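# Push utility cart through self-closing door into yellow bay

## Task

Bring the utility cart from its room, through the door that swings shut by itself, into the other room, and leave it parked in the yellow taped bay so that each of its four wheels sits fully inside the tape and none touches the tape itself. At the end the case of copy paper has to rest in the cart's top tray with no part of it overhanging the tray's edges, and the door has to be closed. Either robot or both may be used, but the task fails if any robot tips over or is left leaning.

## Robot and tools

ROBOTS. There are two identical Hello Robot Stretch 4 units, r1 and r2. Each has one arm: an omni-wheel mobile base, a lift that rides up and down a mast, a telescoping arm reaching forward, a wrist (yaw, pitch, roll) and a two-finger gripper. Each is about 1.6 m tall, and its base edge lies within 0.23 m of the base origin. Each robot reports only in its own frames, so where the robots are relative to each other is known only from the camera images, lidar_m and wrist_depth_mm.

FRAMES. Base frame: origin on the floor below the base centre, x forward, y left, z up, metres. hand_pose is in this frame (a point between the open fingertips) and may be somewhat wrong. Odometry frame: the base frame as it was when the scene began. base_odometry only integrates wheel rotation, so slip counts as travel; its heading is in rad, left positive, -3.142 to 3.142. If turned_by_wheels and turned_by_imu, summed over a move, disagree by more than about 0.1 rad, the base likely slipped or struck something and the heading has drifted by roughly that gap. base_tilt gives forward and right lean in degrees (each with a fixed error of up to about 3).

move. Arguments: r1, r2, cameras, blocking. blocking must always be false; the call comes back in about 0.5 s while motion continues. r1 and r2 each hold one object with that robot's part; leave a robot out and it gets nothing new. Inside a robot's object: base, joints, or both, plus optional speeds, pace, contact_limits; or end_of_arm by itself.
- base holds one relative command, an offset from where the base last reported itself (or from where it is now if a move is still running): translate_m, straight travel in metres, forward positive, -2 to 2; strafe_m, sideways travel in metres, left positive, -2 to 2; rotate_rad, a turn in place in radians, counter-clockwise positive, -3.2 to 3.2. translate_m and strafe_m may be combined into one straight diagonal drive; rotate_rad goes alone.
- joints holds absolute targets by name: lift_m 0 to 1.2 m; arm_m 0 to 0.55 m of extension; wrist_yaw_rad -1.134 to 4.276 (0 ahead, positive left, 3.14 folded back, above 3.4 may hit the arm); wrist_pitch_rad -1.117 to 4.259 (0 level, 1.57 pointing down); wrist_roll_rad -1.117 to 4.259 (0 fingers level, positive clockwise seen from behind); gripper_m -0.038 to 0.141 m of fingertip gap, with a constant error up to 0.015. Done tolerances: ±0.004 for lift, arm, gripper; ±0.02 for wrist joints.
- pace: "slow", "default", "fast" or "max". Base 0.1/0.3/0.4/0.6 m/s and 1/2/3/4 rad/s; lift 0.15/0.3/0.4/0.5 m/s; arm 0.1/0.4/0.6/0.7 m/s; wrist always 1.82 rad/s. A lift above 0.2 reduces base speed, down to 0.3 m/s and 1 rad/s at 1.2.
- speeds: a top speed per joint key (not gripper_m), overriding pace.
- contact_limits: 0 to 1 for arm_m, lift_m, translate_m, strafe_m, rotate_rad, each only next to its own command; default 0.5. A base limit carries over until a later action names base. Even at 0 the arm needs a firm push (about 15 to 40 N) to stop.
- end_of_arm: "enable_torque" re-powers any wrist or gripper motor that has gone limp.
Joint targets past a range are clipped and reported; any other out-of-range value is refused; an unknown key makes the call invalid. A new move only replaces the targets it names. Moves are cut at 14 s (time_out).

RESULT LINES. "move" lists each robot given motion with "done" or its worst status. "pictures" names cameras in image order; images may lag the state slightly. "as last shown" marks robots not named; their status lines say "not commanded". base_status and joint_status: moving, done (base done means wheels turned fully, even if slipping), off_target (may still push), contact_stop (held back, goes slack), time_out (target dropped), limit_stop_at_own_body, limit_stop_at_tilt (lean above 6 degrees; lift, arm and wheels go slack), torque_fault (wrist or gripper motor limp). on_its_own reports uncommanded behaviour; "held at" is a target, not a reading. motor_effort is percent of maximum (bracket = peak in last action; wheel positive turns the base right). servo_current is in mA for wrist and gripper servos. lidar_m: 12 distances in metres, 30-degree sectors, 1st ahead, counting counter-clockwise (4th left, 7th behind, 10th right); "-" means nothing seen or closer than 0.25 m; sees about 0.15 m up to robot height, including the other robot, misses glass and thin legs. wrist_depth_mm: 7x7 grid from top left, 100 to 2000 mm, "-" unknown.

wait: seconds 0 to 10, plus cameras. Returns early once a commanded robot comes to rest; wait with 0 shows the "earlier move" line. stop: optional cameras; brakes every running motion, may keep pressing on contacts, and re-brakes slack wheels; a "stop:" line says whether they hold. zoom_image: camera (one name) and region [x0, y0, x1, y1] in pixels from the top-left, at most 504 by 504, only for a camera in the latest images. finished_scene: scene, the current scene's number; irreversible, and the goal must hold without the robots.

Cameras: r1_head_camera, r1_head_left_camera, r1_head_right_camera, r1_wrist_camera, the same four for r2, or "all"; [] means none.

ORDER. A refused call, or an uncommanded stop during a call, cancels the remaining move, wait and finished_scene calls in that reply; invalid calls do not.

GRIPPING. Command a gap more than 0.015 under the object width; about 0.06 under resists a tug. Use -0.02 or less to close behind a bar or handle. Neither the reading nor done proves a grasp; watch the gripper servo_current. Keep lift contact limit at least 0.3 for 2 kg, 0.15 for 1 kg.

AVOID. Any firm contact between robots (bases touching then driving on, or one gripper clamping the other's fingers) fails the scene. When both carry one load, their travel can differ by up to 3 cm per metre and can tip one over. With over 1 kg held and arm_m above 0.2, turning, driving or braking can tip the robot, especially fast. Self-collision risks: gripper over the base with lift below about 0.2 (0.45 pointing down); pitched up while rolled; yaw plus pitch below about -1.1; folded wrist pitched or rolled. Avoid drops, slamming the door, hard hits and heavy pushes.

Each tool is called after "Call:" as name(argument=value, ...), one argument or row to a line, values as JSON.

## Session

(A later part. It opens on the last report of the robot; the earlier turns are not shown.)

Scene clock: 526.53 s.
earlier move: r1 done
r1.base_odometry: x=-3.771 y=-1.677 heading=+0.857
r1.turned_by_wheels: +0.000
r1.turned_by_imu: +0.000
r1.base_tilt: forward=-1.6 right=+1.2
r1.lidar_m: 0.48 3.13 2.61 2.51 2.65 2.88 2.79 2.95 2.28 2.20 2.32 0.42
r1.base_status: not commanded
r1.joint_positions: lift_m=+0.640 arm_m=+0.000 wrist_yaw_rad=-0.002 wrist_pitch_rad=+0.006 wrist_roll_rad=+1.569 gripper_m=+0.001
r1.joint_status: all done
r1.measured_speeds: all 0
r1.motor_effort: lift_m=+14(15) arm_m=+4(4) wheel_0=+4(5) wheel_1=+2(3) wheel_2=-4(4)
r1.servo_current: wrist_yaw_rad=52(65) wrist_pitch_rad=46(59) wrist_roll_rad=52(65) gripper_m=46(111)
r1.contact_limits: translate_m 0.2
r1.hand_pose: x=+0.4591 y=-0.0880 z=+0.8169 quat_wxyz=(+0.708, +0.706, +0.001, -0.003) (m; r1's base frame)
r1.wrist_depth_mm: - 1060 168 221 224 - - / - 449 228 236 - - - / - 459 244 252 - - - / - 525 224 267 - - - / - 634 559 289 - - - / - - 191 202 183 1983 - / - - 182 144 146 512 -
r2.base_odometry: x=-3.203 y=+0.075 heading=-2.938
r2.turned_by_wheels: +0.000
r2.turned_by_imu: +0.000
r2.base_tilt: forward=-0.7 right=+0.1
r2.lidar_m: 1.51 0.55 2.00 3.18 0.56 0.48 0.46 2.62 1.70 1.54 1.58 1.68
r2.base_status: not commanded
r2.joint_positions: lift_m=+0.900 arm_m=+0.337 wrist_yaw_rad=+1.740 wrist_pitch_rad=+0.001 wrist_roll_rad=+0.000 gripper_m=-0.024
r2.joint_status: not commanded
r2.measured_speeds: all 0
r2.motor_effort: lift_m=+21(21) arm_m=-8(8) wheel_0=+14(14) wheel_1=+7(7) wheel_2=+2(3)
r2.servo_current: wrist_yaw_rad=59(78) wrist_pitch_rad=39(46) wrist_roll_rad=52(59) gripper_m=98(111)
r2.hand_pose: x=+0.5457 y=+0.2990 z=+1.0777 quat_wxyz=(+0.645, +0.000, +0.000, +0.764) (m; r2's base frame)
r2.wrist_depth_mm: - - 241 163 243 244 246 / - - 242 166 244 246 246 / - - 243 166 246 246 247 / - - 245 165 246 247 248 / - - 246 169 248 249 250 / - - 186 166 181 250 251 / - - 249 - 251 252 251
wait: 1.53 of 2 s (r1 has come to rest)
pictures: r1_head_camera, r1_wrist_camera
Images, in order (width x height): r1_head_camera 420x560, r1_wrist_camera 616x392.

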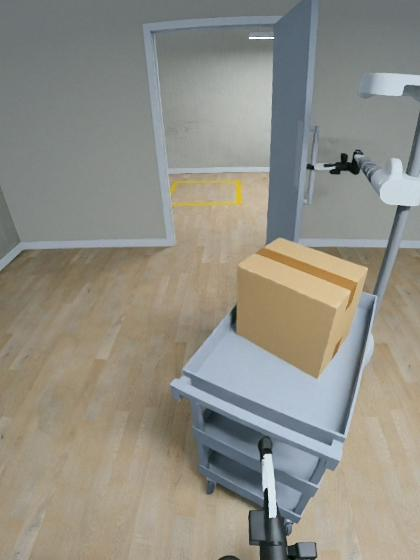

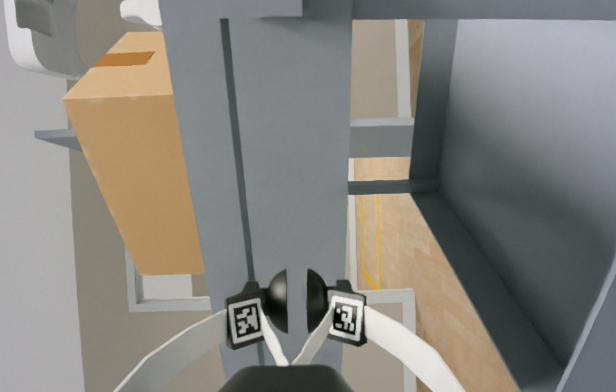

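Call:
move(
  blocking=false,
  r1={"base":{"translate_m":-0.05},"joints":{"gripper_m":0.141,"lift_m":0.653,"wrist_pitch_rad":0.0}},
  cameras=[],
)

Call:
wait(
  seconds=1.2,
  cameras=[],
)

Call:
wait(
  seconds=1,
  cameras=["r1_wrist_camera"],
)

Scene clock: 534.53 s.
move: r1 moving
r1.base_odometry: x=-3.792 y=-1.700 heading=+0.856
r1.turned_by_wheels: +0.000
r1.turned_by_imu: -0.001
r1.base_tilt: forward=-1.6 right=+1.3
r1.lidar_m: 0.50 3.17 2.60 2.52 2.62 2.84 2.77 2.95 2.26 2.21 2.33 0.46
r1.base_status: translate_m moving
r1.joint_positions: lift_m=+0.653 arm_m=+0.000 wrist_yaw_rad=-0.002 wrist_pitch_rad=+0.006 wrist_roll_rad=+1.569 gripper_m=+0.019
r1.joint_status: lift_m moving; wrist_pitch_rad moving; gripper_m moving
r1.measured_speeds: translate_m=-0.108 strafe_m=-0.002 rotate_rad=-0.003 lift_m=+0.000 arm_m=+0.000 wrist_yaw_rad=+0.000 wrist_pitch_rad=+0.000 wrist_roll_rad=+0.000
r1.motor_effort: lift_m=+24(26) arm_m=+4(4) wheel_0=-2(9) wheel_1=-6(7) wheel_2=+6(9)
r1.servo_current: wrist_yaw_rad=65(65) wrist_pitch_rad=46(59) wrist_roll_rad=59(59) gripper_m=78(78)
r1.hand_pose: x=+0.4591 y=-0.0880 z=+0.8291 quat_wxyz=(+0.708, +0.706, +0.001, -0.003) (m; r1's base frame)
r1.wrist_depth_mm: - - 574 244 247 249 - / - 484 462 258 - - - / - 488 480 - - - - / - 564 530 - - - - / - - 621 319 - - - / - - 194 206 186 1863 - / - - - 136 459 525 -
r2: as last shown
r2.base_tilt: forward=-0.6 right=+0.0
r2.lidar_m: 1.51 0.57 2.04 3.20 0.55 0.44 0.47 2.61 1.70 1.55 1.58 1.68
r2.motor_effort: lift_m=+20(21) arm_m=-8(8) wheel_0=+13(14) wheel_1=+7(7) wheel_2=+2(3)
r2.servo_current: wrist_yaw_rad=59(72) wrist_pitch_rad=39(46) wrist_roll_rad=39(59) gripper_m=98(104)
r2.wrist_depth_mm: - - 240 163 242 243 244 / - - 243 165 244 245 246 / - - 243 167 246 247 248 / - - 244 165 247 248 249 / - - 247 168 248 249 250 / - - 185 167 181 251 251 / - - 249 - 250 252 253
pictures: none
No camera images: "cameras" was empty.

Scene clock: 535.73 s.
earlier move: r1 moving
r1.base_odometry: x=-3.804 y=-1.714 heading=+0.856
r1.turned_by_wheels: +0.000
r1.turned_by_imu: +0.000
r1.base_tilt: forward=-1.6 right=+1.3
r1.lidar_m: 0.50 3.18 2.60 2.52 2.65 2.84 2.77 2.93 2.28 2.20 2.33 0.47
r1.base_status: done
r1.joint_positions: lift_m=+0.653 arm_m=+0.000 wrist_yaw_rad=-0.002 wrist_pitch_rad=+0.006 wrist_roll_rad=+1.569 gripper_m=+0.133
r1.joint_status: gripper_m moving; the others done
r1.measured_speeds: all 0
r1.motor_effort: lift_m=+24(26) arm_m=+4(4) wheel_0=-2(9) wheel_1=-3(7) wheel_2=+1(9)
r1.servo_current: wrist_yaw_rad=39(65) wrist_pitch_rad=46(59) wrist_roll_rad=39(72) gripper_m=46(104)
r1.hand_pose: x=+0.4591 y=-0.0880 z=+0.8291 quat_wxyz=(+0.708, +0.706, +0.001, -0.003) (m; r1's base frame)
r1.wrist_depth_mm: - - 1060 259 267 272 273 / - 554 477 278 - - - / - 508 496 297 - - - / - 591 564 320 - - - / - - 634 342 - - - / - 210 - 368 - 195 - / - - - 141 - 1661 -
r2.base_odometry: x=-3.203 y=+0.075 heading=-2.938
r2.turned_by_wheels: +0.000
r2.turned_by_imu: +0.000
r2.base_tilt: forward=-0.7 right=+0.1
r2.lidar_m: 1.51 0.54 2.02 3.20 0.54 0.45 0.45 2.58 1.72 1.53 1.58 1.67
r2.base_status: not commanded
r2.joint_positions: lift_m=+0.900 arm_m=+0.337 wrist_yaw_rad=+1.740 wrist_pitch_rad=+0.001 wrist_roll_rad=+0.000 gripper_m=-0.024
r2.joint_status: not commanded
r2.measured_speeds: all 0
r2.motor_effort: lift_m=+21(21) arm_m=-8(8) wheel_0=+13(14) wheel_1=+7(8) wheel_2=+2(3)
r2.servo_current: wrist_yaw_rad=65(78) wrist_pitch_rad=39(46) wrist_roll_rad=46(59) gripper_m=98(111)
r2.hand_pose: x=+0.5457 y=+0.2990 z=+1.0777 quat_wxyz=(+0.645, +0.000, +0.000, +0.764) (m; r2's base frame)
r2.wrist_depth_mm: - - 240 162 244 243 245 / - - 242 165 245 245 245 / - - 244 167 245 246 247 / - - 244 165 247 247 248 / - - 246 168 249 248 249 / - - 186 167 181 250 251 / - - 247 - 249 252 253
wait: 1.20 s; no rest
pictures: none
No camera images: "cameras" was empty.

Scene clock: 536.37 s.
earlier move: r1 done
r1.base_odometry: x=-3.804 y=-1.714 heading=+0.856
r1.turned_by_wheels: +0.000
r1.turned_by_imu: +0.000
r1.base_tilt: forward=-1.6 right=+1.3
r1.lidar_m: 0.49 3.18 2.59 2.50 2.64 2.84 2.75 2.97 2.29 2.19 2.32 0.49
r1.base_status: done
r1.joint_positions: lift_m=+0.653 arm_m=+0.000 wrist_yaw_rad=-0.002 wrist_pitch_rad=+0.006 wrist_roll_rad=+1.569 gripper_m=+0.141
r1.joint_status: all done
r1.measured_speeds: all 0
r1.motor_effort: lift_m=+24(26) arm_m=+4(4) wheel_0=-2(9) wheel_1=-3(7) wheel_2=+1(9)
r1.servo_current: wrist_yaw_rad=52(72) wrist_pitch_rad=39(59) wrist_roll_rad=33(72) gripper_m=46(104)
r1.hand_pose: x=+0.4591 y=-0.0880 z=+0.8291 quat_wxyz=(+0.708, +0.706, +0.001, -0.003) (m; r1's base frame)
r1.wrist_depth_mm: - - 1078 259 268 272 272 / - 559 480 278 - - - / - 508 500 298 - - - / - 585 564 320 - - - / - - 640 342 - - - / - 210 - 364 - 194 - / - - - 143 - 1661 -
r2.base_odometry: x=-3.203 y=+0.075 heading=-2.938
r2.turned_by_wheels: +0.000
r2.turned_by_imu: +0.000
r2.base_tilt: forward=-0.7 right=+0.0
r2.lidar_m: 1.51 0.55 2.02 3.20 0.54 0.47 0.47 2.60 1.70 1.56 1.58 1.66
r2.base_status: not commanded
r2.joint_positions: lift_m=+0.900 arm_m=+0.337 wrist_yaw_rad=+1.740 wrist_pitch_rad=+0.001 wrist_roll_rad=+0.000 gripper_m=-0.024
r2.joint_status: not commanded
r2.measured_speeds: all 0
r2.motor_effort: lift_m=+21(21) arm_m=-8(8) wheel_0=+13(14) wheel_1=+7(8) wheel_2=+2(3)
r2.servo_current: wrist_yaw_rad=59(78) wrist_pitch_rad=39(46) wrist_roll_rad=46(59) gripper_m=104(111)
r2.hand_pose: x=+0.5457 y=+0.2990 z=+1.0777 quat_wxyz=(+0.645, +0.000, +0.000, +0.764) (m; r2's base frame)
r2.wrist_depth_mm: - - 241 163 243 245 244 / - - 242 165 243 245 246 / - - 243 167 245 247 247 / - - 245 165 247 248 248 / - - 247 168 248 249 250 / - - 186 167 181 250 251 / - - 248 - 251 252 252
wait: 0.63 of 1 s (r1 has come to rest)
pictures: r1_wrist_camera
Images, in order (width x height): r1_wrist_camera 616x392.

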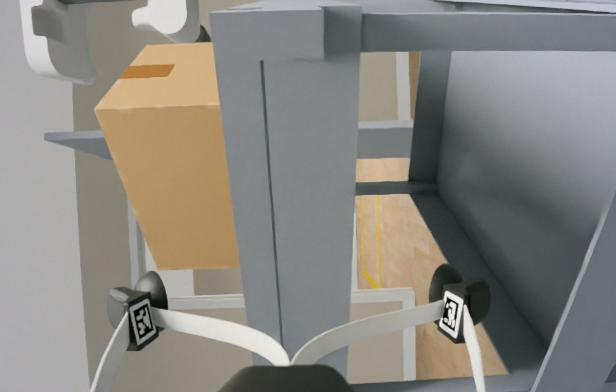

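Call:
move(
  blocking=false,
  r1={"joints":{"lift_m":0.64}},
  cameras=[],
)

Call:
wait(
  seconds=1,
  cameras=[],
)

Call:
move(
  blocking=false,
  r1={"base":{"translate_m":0.065},"pace":"slow","contact_limits":{"translate_m":0.2}},
  cameras=[],
)

Call:
wait(
  seconds=2,
  cameras=["r1_wrist_camera"],
)

Call:
move(
  blocking=false,
  r1={"joints":{"gripper_m":0.015}},
  cameras=[],
)

Call:
wait(
  seconds=2,
  cameras=["r1_wrist_camera","r1_head_camera"],
)

Scene clock: 546.07 s.
move: r1 moving
r1.base_odometry: x=-3.804 y=-1.714 heading=+0.856
r1.turned_by_wheels: +0.000
r1.turned_by_imu: +0.000
r1.base_tilt: forward=-1.5 right=+1.3
r1.lidar_m: 0.51 3.20 2.61 2.52 2.62 2.82 2.76 2.93 2.25 2.21 2.32 0.47
r1.base_status: not commanded
r1.joint_positions: lift_m=+0.640 arm_m=+0.000 wrist_yaw_rad=-0.002 wrist_pitch_rad=+0.006 wrist_roll_rad=+1.569 gripper_m=+0.141
r1.joint_status: lift_m moving
r1.measured_speeds: all 0
r1.motor_effort: lift_m=+12(24) arm_m=+4(4) wheel_0=-2(3) wheel_1=-3(3) wheel_2=+1(1)
r1.servo_current: wrist_yaw_rad=52(65) wrist_pitch_rad=52(59) wrist_roll_rad=59(59) gripper_m=39(46)
r1.hand_pose: x=+0.4591 y=-0.0880 z=+0.8171 quat_wxyz=(+0.708, +0.706, +0.001, -0.003) (m; r1's base frame)
r1.wrist_depth_mm: - - 325 264 271 271 274 / - 530 239 - - - - / - 508 484 297 - - - / - 585 554 320 - - - / - - 627 349 - - - / - 209 290 373 - 194 - / - - - 143 - 1661 -
r2: as last shown
r2.lidar_m: 1.49 0.56 2.02 3.19 0.54 0.47 0.46 2.58 1.70 1.54 1.57 1.67
r2.motor_effort: lift_m=+21(21) arm_m=-8(8) wheel_0=+13(14) wheel_1=+7(7) wheel_2=+2(2)
r2.servo_current: wrist_yaw_rad=65(72) wrist_pitch_rad=39(46) wrist_roll_rad=52(59) gripper_m=104(111)
r2.wrist_depth_mm: - - 240 163 244 244 244 / - - 241 165 244 244 247 / - - 244 167 245 247 247 / - - 244 165 246 248 249 / - - 246 168 248 250 249 / - - 186 167 181 250 252 / - - 249 - 250 251 252
pictures: none
No camera images: "cameras" was empty.

Scene clock: 546.27 s.
earlier move: r1 done
r1.base_odometry: x=-3.804 y=-1.714 heading=+0.856
r1.turned_by_wheels: +0.000
r1.turned_by_imu: +0.000
r1.base_tilt: forward=-1.6 right=+1.2
r1.lidar_m: 0.50 3.16 2.58 2.52 2.62 2.85 2.74 2.93 2.26 2.20 2.30 0.48
r1.base_status: not commanded
r1.joint_positions: lift_m=+0.640 arm_m=+0.000 wrist_yaw_rad=-0.002 wrist_pitch_rad=+0.006 wrist_roll_rad=+1.569 gripper_m=+0.141
r1.joint_status: all done
r1.measured_speeds: all 0
r1.motor_effort: lift_m=+12(24) arm_m=+4(4) wheel_0=-2(3) wheel_1=-2(3) wheel_2=+0(1)
r1.servo_current: wrist_yaw_rad=46(65) wrist_pitch_rad=46(59) wrist_roll_rad=46(59) gripper_m=46(46)
r1.hand_pose: x=+0.4591 y=-0.0880 z=+0.8171 quat_wxyz=(+0.708, +0.706, +0.001, -0.003) (m; r1's base frame)
r1.wrist_depth_mm: - - 329 263 271 273 273 / - 530 238 - - - - / - 508 484 298 - - - / - 580 554 322 - - - / - - 634 347 - - - / - 210 290 373 - 193 - / - - - 143 - 1708 -
r2.base_odometry: x=-3.203 y=+0.075 heading=-2.938
r2.turned_by_wheels: +0.000
r2.turned_by_imu: +0.000
r2.base_tilt: forward=-0.7 right=+0.0
r2.lidar_m: 1.50 0.56 2.03 3.20 0.52 0.48 0.48 2.63 1.70 1.54 1.58 1.68
r2.base_status: not commanded
r2.joint_positions: lift_m=+0.900 arm_m=+0.337 wrist_yaw_rad=+1.740 wrist_pitch_rad=+0.001 wrist_roll_rad=+0.000 gripper_m=-0.024
r2.joint_status: not commanded
r2.measured_speeds: all 0
r2.motor_effort: lift_m=+21(21) arm_m=-8(8) wheel_0=+14(14) wheel_1=+7(7) wheel_2=+2(2)
r2.servo_current: wrist_yaw_rad=59(72) wrist_pitch_rad=39(46) wrist_roll_rad=46(59) gripper_m=98(111)
r2.hand_pose: x=+0.5457 y=+0.2990 z=+1.0777 quat_wxyz=(+0.645, +0.000, +0.000, +0.764) (m; r2's base frame)
r2.wrist_depth_mm: - - 240 163 243 244 245 / - - 242 165 244 245 246 / - - 243 167 246 246 247 / - - 245 165 246 248 248 / - - 245 168 248 250 250 / - - 186 167 182 251 251 / - - 249 - 250 251 253
wait: 0.20 of 1 s (r1 has come to rest)
pictures: none
No camera images: "cameras" was empty.

Scene clock: 546.77 s.
move: r1 moving
r1.base_odometry: x=-3.796 y=-1.705 heading=+0.857
r1.turned_by_wheels: +0.000
r1.turned_by_imu: +0.000
r1.base_tilt: forward=-1.5 right=+1.3
r1.lidar_m: 0.48 3.15 2.59 2.52 2.64 2.82 2.78 2.96 2.26 2.19 2.33 0.46
r1.base_status: translate_m moving
r1.joint_positions: lift_m=+0.640 arm_m=+0.000 wrist_yaw_rad=-0.002 wrist_pitch_rad=+0.006 wrist_roll_rad=+1.569 gripper_m=+0.141
r1.joint_status: not commanded
r1.measured_speeds: translate_m=+0.049 strafe_m=+0.000 rotate_rad=+0.001 lift_m=+0.000 arm_m=+0.000 wrist_yaw_rad=+0.000 wrist_pitch_rad=+0.000 wrist_roll_rad=+0.000
r1.motor_effort: lift_m=+12(12) arm_m=+4(4) wheel_0=+5(6) wheel_1=+5(5) wheel_2=-5(7)
r1.servo_current: wrist_yaw_rad=65(65) wrist_pitch_rad=39(52) wrist_roll_rad=52(59) gripper_m=46(52)
r1.contact_limits: translate_m 0.2
r1.hand_pose: x=+0.4591 y=-0.0880 z=+0.8171 quat_wxyz=(+0.708, +0.706, +0.001, -0.003) (m; r1's base frame)
r1.wrist_depth_mm: - - 201 251 260 260 262 / - 517 214 263 - - - / - 496 480 287 - - - / - 574 544 312 - - - / - - 615 336 - - - / - 210 278 359 - 195 - / - - - 142 - 1708 -
r2: as last shown
r2.base_tilt: forward=-0.7 right=+0.1
r2.lidar_m: 1.50 0.56 2.04 3.19 0.51 0.45 0.46 2.61 1.69 1.55 1.59 1.69
r2.motor_effort: lift_m=+21(21) arm_m=-8(8) wheel_0=+13(14) wheel_1=+7(7) wheel_2=+2(2)
r2.servo_current: wrist_yaw_rad=52(72) wrist_pitch_rad=39(46) wrist_roll_rad=46(52) gripper_m=98(104)
r2.wrist_depth_mm: - - 241 162 243 244 244 / - - 241 165 245 245 246 / - - 245 166 246 247 247 / - - 244 165 245 248 249 / - - 246 168 249 249 250 / - - 186 167 182 251 252 / - - 248 - 252 252 253
pictures: none
No camera images: "cameras" was empty.

Scene clock: 548.17 s.
earlier move: r1 done
r1.base_odometry: x=-3.762 y=-1.665 heading=+0.857
r1.turned_by_wheels: +0.000
r1.turned_by_imu: +0.000
r1.base_tilt: forward=-1.6 right=+1.3
r1.lidar_m: 0.48 3.12 2.61 2.52 2.63 2.88 2.84 3.01 2.26 2.20 2.32 0.43
r1.base_status: done
r1.joint_positions: lift_m=+0.640 arm_m=+0.000 wrist_yaw_rad=-0.002 wrist_pitch_rad=+0.006 wrist_roll_rad=+1.569 gripper_m=+0.141
r1.joint_status: not commanded
r1.measured_speeds: all 0
r1.motor_effort: lift_m=+12(13) arm_m=+4(4) wheel_0=+4(6) wheel_1=+3(7) wheel_2=-1(7)
r1.servo_current: wrist_yaw_rad=65(72) wrist_pitch_rad=46(59) wrist_roll_rad=52(65) gripper_m=46(52)
r1.contact_limits: translate_m 0.2
r1.hand_pose: x=+0.4591 y=-0.0880 z=+0.8171 quat_wxyz=(+0.708, +0.706, +0.001, -0.003) (m; r1's base frame)
r1.wrist_depth_mm: - 1042 207 209 - - - / - 427 218 222 - - - / - 449 230 238 - - - / - 500 220 258 - - - / - 585 217 - - - - / - 209 183 - - 195 - / - - - 142 - 1661 -
r2.base_odometry: x=-3.203 y=+0.075 heading=-2.938
r2.turned_by_wheels: +0.000
r2.turned_by_imu: +0.000
r2.base_tilt: forward=-0.6 right=+0.0
r2.lidar_m: 1.49 0.56 2.03 3.20 0.52 0.46 0.47 2.61 1.70 1.54 1.56 1.65
r2.base_status: not commanded
r2.joint_positions: lift_m=+0.900 arm_m=+0.337 wrist_yaw_rad=+1.740 wrist_pitch_rad=+0.001 wrist_roll_rad=+0.000 gripper_m=-0.024
r2.joint_status: not commanded
r2.measured_speeds: all 0
r2.motor_effort: lift_m=+21(21) arm_m=-8(8) wheel_0=+14(14) wheel_1=+7(8) wheel_2=+2(2)
r2.servo_current: wrist_yaw_rad=72(72) wrist_pitch_rad=39(46) wrist_roll_rad=46(59) gripper_m=104(111)
r2.hand_pose: x=+0.5457 y=+0.2990 z=+1.0777 quat_wxyz=(+0.645, +0.000, +0.000, +0.764) (m; r2's base frame)
r2.wrist_depth_mm: - - 240 162 243 244 244 / - - 241 165 243 245 245 / - - 244 167 244 246 248 / - - 245 165 246 248 248 / - - 246 168 249 250 249 / - - 186 167 181 250 251 / - - 249 - 250 252 252
wait: 1.40 of 2 s (r1 has come to rest)
pictures: r1_wrist_camera
Images, in order (width x height): r1_wrist_camera 616x392.

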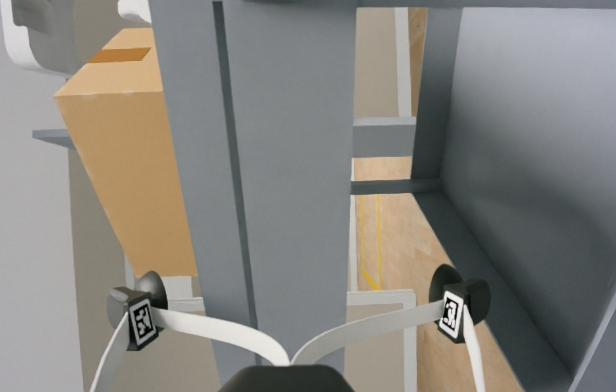

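Scene clock: 548.67 s.
move: r1 moving
r1.base_odometry: x=-3.762 y=-1.665 heading=+0.857
r1.turned_by_wheels: +0.000
r1.turned_by_imu: +0.000
r1.base_tilt: forward=-1.6 right=+1.3
r1.lidar_m: 0.48 3.10 2.58 2.51 2.61 2.92 2.83 2.98 2.27 2.21 2.31 0.43
r1.base_status: not commanded
r1.joint_positions: lift_m=+0.640 arm_m=+0.000 wrist_yaw_rad=-0.002 wrist_pitch_rad=+0.006 wrist_roll_rad=+1.569 gripper_m=+0.130
r1.joint_status: gripper_m moving
r1.measured_speeds: all 0
r1.motor_effort: lift_m=+12(12) arm_m=+4(4) wheel_0=+4(4) wheel_1=+3(4) wheel_2=-1(1)
r1.servo_current: wrist_yaw_rad=59(72) wrist_pitch_rad=52(52) wrist_roll_rad=39(65) gripper_m=98(98)
r1.contact_limits: translate_m 0.2
r1.hand_pose: x=+0.4591 y=-0.0880 z=+0.8171 quat_wxyz=(+0.708, +0.706, +0.001, -0.003) (m; r1's base frame)
r1.wrist_depth_mm: - - 206 208 - - - / - 427 218 222 - - - / - 445 231 237 - - - / - 504 220 256 - - - / - 591 218 - - - - / - 211 184 - 211 196 - / - - - 141 - 1661 -
r2: as last shown
r2.lidar_m: 1.51 0.55 2.02 3.20 0.56 0.46 0.46 2.63 1.71 1.56 1.57 1.65
r2.motor_effort: lift_m=+20(21) arm_m=-8(8) wheel_0=+14(14) wheel_1=+7(7) wheel_2=+2(2)
r2.servo_current: wrist_yaw_rad=72(72) wrist_pitch_rad=39(46) wrist_roll_rad=46(52) gripper_m=98(104)
r2.wrist_depth_mm: - - 240 163 241 244 246 / - - 241 165 244 245 247 / - - 245 167 245 247 247 / - - 245 165 247 247 249 / - - 246 168 248 250 251 / - - 185 167 181 251 253 / - - 248 - 251 252 252
pictures: none
No camera images: "cameras" was empty.

Scene clock: 550.37 s.
earlier move: r1 done
r1.base_odometry: x=-3.762 y=-1.665 heading=+0.857
r1.turned_by_wheels: +0.000
r1.turned_by_imu: +0.000
r1.base_tilt: forward=-1.6 right=+1.3
r1.lidar_m: 0.48 3.11 2.60 2.52 2.65 2.92 2.84 2.99 2.28 2.20 2.31 0.42
r1.base_status: not commanded
r1.joint_positions: lift_m=+0.640 arm_m=+0.000 wrist_yaw_rad=-0.002 wrist_pitch_rad=-0.013 wrist_roll_rad=+1.569 gripper_m=+0.016
r1.joint_status: all done
r1.measured_speeds: all 0
r1.motor_effort: lift_m=+12(13) arm_m=+4(4) wheel_0=+4(4) wheel_1=+3(4) wheel_2=-1(1)
r1.servo_current: wrist_yaw_rad=52(72) wrist_pitch_rad=72(78) wrist_roll_rad=59(72) gripper_m=59(176)
r1.contact_limits: translate_m 0.2
r1.hand_pose: x=+0.4591 y=-0.0880 z=+0.8226 quat_wxyz=(+0.708, +0.706, -0.005, +0.004) (m; r1's base frame)
r1.wrist_depth_mm: - 580 504 206 205 - - / - 427 424 218 219 - - / - 473 462 236 238 - - / - - 525 254 258 - - / - - 591 - - - - / - - 191 210 188 1808 - / - 158 - 136 186 1661 -
r2.base_odometry: x=-3.203 y=+0.075 heading=-2.938
r2.turned_by_wheels: +0.000
r2.turned_by_imu: +0.000
r2.base_tilt: forward=-0.7 right=+0.0
r2.lidar_m: 1.49 0.52 2.02 3.21 0.55 0.45 0.48 2.59 1.70 1.53 1.56 1.66
r2.base_status: not commanded
r2.joint_positions: lift_m=+0.900 arm_m=+0.337 wrist_yaw_rad=+1.740 wrist_pitch_rad=+0.001 wrist_roll_rad=+0.000 gripper_m=-0.024
r2.joint_status: not commanded
r2.measured_speeds: all 0
r2.motor_effort: lift_m=+21(21) arm_m=-8(8) wheel_0=+13(14) wheel_1=+7(8) wheel_2=+3(3)
r2.servo_current: wrist_yaw_rad=59(78) wrist_pitch_rad=39(46) wrist_roll_rad=52(59) gripper_m=117(117)
r2.hand_pose: x=+0.5457 y=+0.2990 z=+1.0777 quat_wxyz=(+0.645, +0.000, +0.000, +0.764) (m; r2's base frame)
r2.wrist_depth_mm: - - 241 163 243 244 245 / - - 243 165 244 245 247 / - - 243 167 245 247 247 / - - 244 165 246 248 248 / - - 246 168 248 249 249 / - - 185 167 182 251 251 / - - 248 - 251 250 252
wait: 1.70 of 2 s (r1 has come to rest)
pictures: r1_head_camera, r1_wrist_camera
Images, in order (width x height): r1_head_camera 420x560, r1_wrist_camera 616x392.

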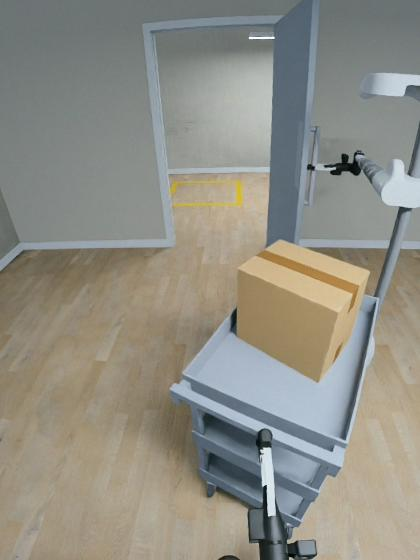

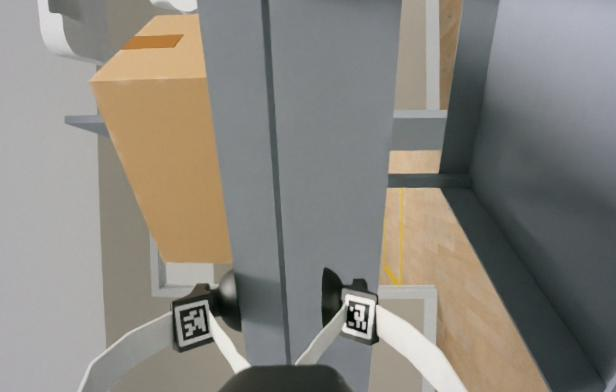

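Call:
move(
  blocking=false,
  r1={"base":{"strafe_m":-0.08},"pace":"slow"},
  cameras=[],
)

Call:
wait(
  seconds=2,
  cameras=["r1_wrist_camera","r1_head_camera"],
)

Scene clock: 556.13 s.
move: r1 moving
r1.base_odometry: x=-3.751 y=-1.675 heading=+0.858
r1.turned_by_wheels: +0.001
r1.turned_by_imu: +0.001
r1.base_tilt: forward=-1.7 right=+1.3
r1.lidar_m: 0.47 0.58 2.60 2.53 2.64 2.92 2.81 2.99 2.26 2.18 2.32 0.42
r1.base_status: strafe_m moving
r1.joint_positions: lift_m=+0.640 arm_m=+0.000 wrist_yaw_rad=+0.002 wrist_pitch_rad=-0.013 wrist_roll_rad=+1.569 gripper_m=+0.016
r1.joint_status: not commanded
r1.measured_speeds: translate_m=+0.000 strafe_m=-0.056 rotate_rad=+0.003 lift_m=+0.000 arm_m=+0.000 wrist_yaw_rad=+0.019 wrist_pitch_rad=+0.000 wrist_roll_rad=+0.000
r1.motor_effort: lift_m=+12(13) arm_m=+4(4) wheel_0=+13(13) wheel_1=-5(8) wheel_2=+1(1)
r1.servo_current: wrist_yaw_rad=65(65) wrist_pitch_rad=65(72) wrist_roll_rad=65(65) gripper_m=65(65)
r1.hand_pose: x=+0.4595 y=-0.0867 z=+0.8226 quat_wxyz=(+0.708, +0.706, -0.004, +0.006) (m; r1's base frame)
r1.wrist_depth_mm: - 530 462 201 200 - - / - 424 418 215 215 - - / - 477 466 231 235 - - / - - 530 250 253 891 - / - - 591 230 - - - / - - 200 210 187 1921 - / - 159 - 136 185 1618 -
r2: as last shown
r2.base_tilt: forward=-0.7 right=+0.1
r2.lidar_m: 1.52 0.57 2.03 3.18 0.53 0.45 0.47 2.61 1.70 1.56 1.56 1.64
r2.motor_effort: lift_m=+21(21) arm_m=-8(8) wheel_0=+13(14) wheel_1=+7(7) wheel_2=+2(2)
r2.servo_current: wrist_yaw_rad=65(78) wrist_pitch_rad=46(46) wrist_roll_rad=39(52) gripper_m=104(111)
r2.wrist_depth_mm: - - 241 163 243 244 245 / - - 241 166 244 245 247 / - - 244 167 245 246 247 / - - 245 165 246 248 249 / - - 246 168 248 249 249 / - - 186 167 181 250 251 / - - 248 - 251 252 254
pictures: none
No camera images: "cameras" was empty.

Scene clock: 557.57 s.
earlier move: r1 done
r1.base_odometry: x=-3.701 y=-1.717 heading=+0.857
r1.turned_by_wheels: +0.000
r1.turned_by_imu: +0.000
r1.base_tilt: forward=-1.6 right=+1.3
r1.lidar_m: 0.45 0.57 2.63 2.60 2.71 2.92 2.83 2.92 2.18 2.12 2.24 0.39
r1.base_status: done
r1.joint_positions: lift_m=+0.640 arm_m=+0.000 wrist_yaw_rad=+0.003 wrist_pitch_rad=-0.013 wrist_roll_rad=+1.569 gripper_m=+0.016
r1.joint_status: not commanded
r1.measured_speeds: all 0
r1.motor_effort: lift_m=+12(13) arm_m=+4(4) wheel_0=+7(14) wheel_1=-2(8) wheel_2=+3(4)
r1.servo_current: wrist_yaw_rad=59(65) wrist_pitch_rad=72(78) wrist_roll_rad=52(72) gripper_m=65(65)
r1.hand_pose: x=+0.4595 y=-0.0865 z=+0.8226 quat_wxyz=(+0.708, +0.706, -0.004, +0.006) (m; r1's base frame)
r1.wrist_depth_mm: - - 1499 - - - - / - 539 496 - 185 187 187 / - 430 135 - 196 - - / - 480 439 214 214 - - / - - 535 229 237 - - / - - 184 211 187 - - / - 160 - 136 180 574 -
r2.base_odometry: x=-3.203 y=+0.075 heading=-2.938
r2.turned_by_wheels: +0.000
r2.turned_by_imu: +0.000
r2.base_tilt: forward=-0.7 right=+0.1
r2.lidar_m: 1.51 0.57 2.02 3.19 0.54 0.45 0.47 2.60 1.70 1.55 1.58 1.65
r2.base_status: not commanded
r2.joint_positions: lift_m=+0.900 arm_m=+0.337 wrist_yaw_rad=+1.740 wrist_pitch_rad=+0.001 wrist_roll_rad=+0.000 gripper_m=-0.024
r2.joint_status: not commanded
r2.measured_speeds: all 0
r2.motor_effort: lift_m=+21(21) arm_m=-8(8) wheel_0=+13(14) wheel_1=+7(7) wheel_2=+2(3)
r2.servo_current: wrist_yaw_rad=59(78) wrist_pitch_rad=39(52) wrist_roll_rad=46(65) gripper_m=98(111)
r2.hand_pose: x=+0.5457 y=+0.2990 z=+1.0777 quat_wxyz=(+0.645, +0.000, +0.000, +0.764) (m; r2's base frame)
r2.wrist_depth_mm: - - 240 163 242 244 245 / - - 242 166 244 246 247 / - - 244 166 244 245 247 / - - 245 165 247 247 248 / - - 246 168 248 248 250 / - - 186 167 181 250 252 / - - 247 - 250 251 253
wait: 1.43 of 2 s (r1 has come to rest)
pictures: r1_head_camera, r1_wrist_camera
Images, in order (width x height): r1_head_camera 420x560, r1_wrist_camera 616x392.

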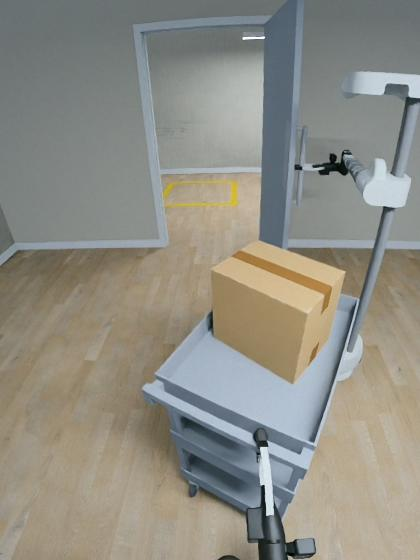

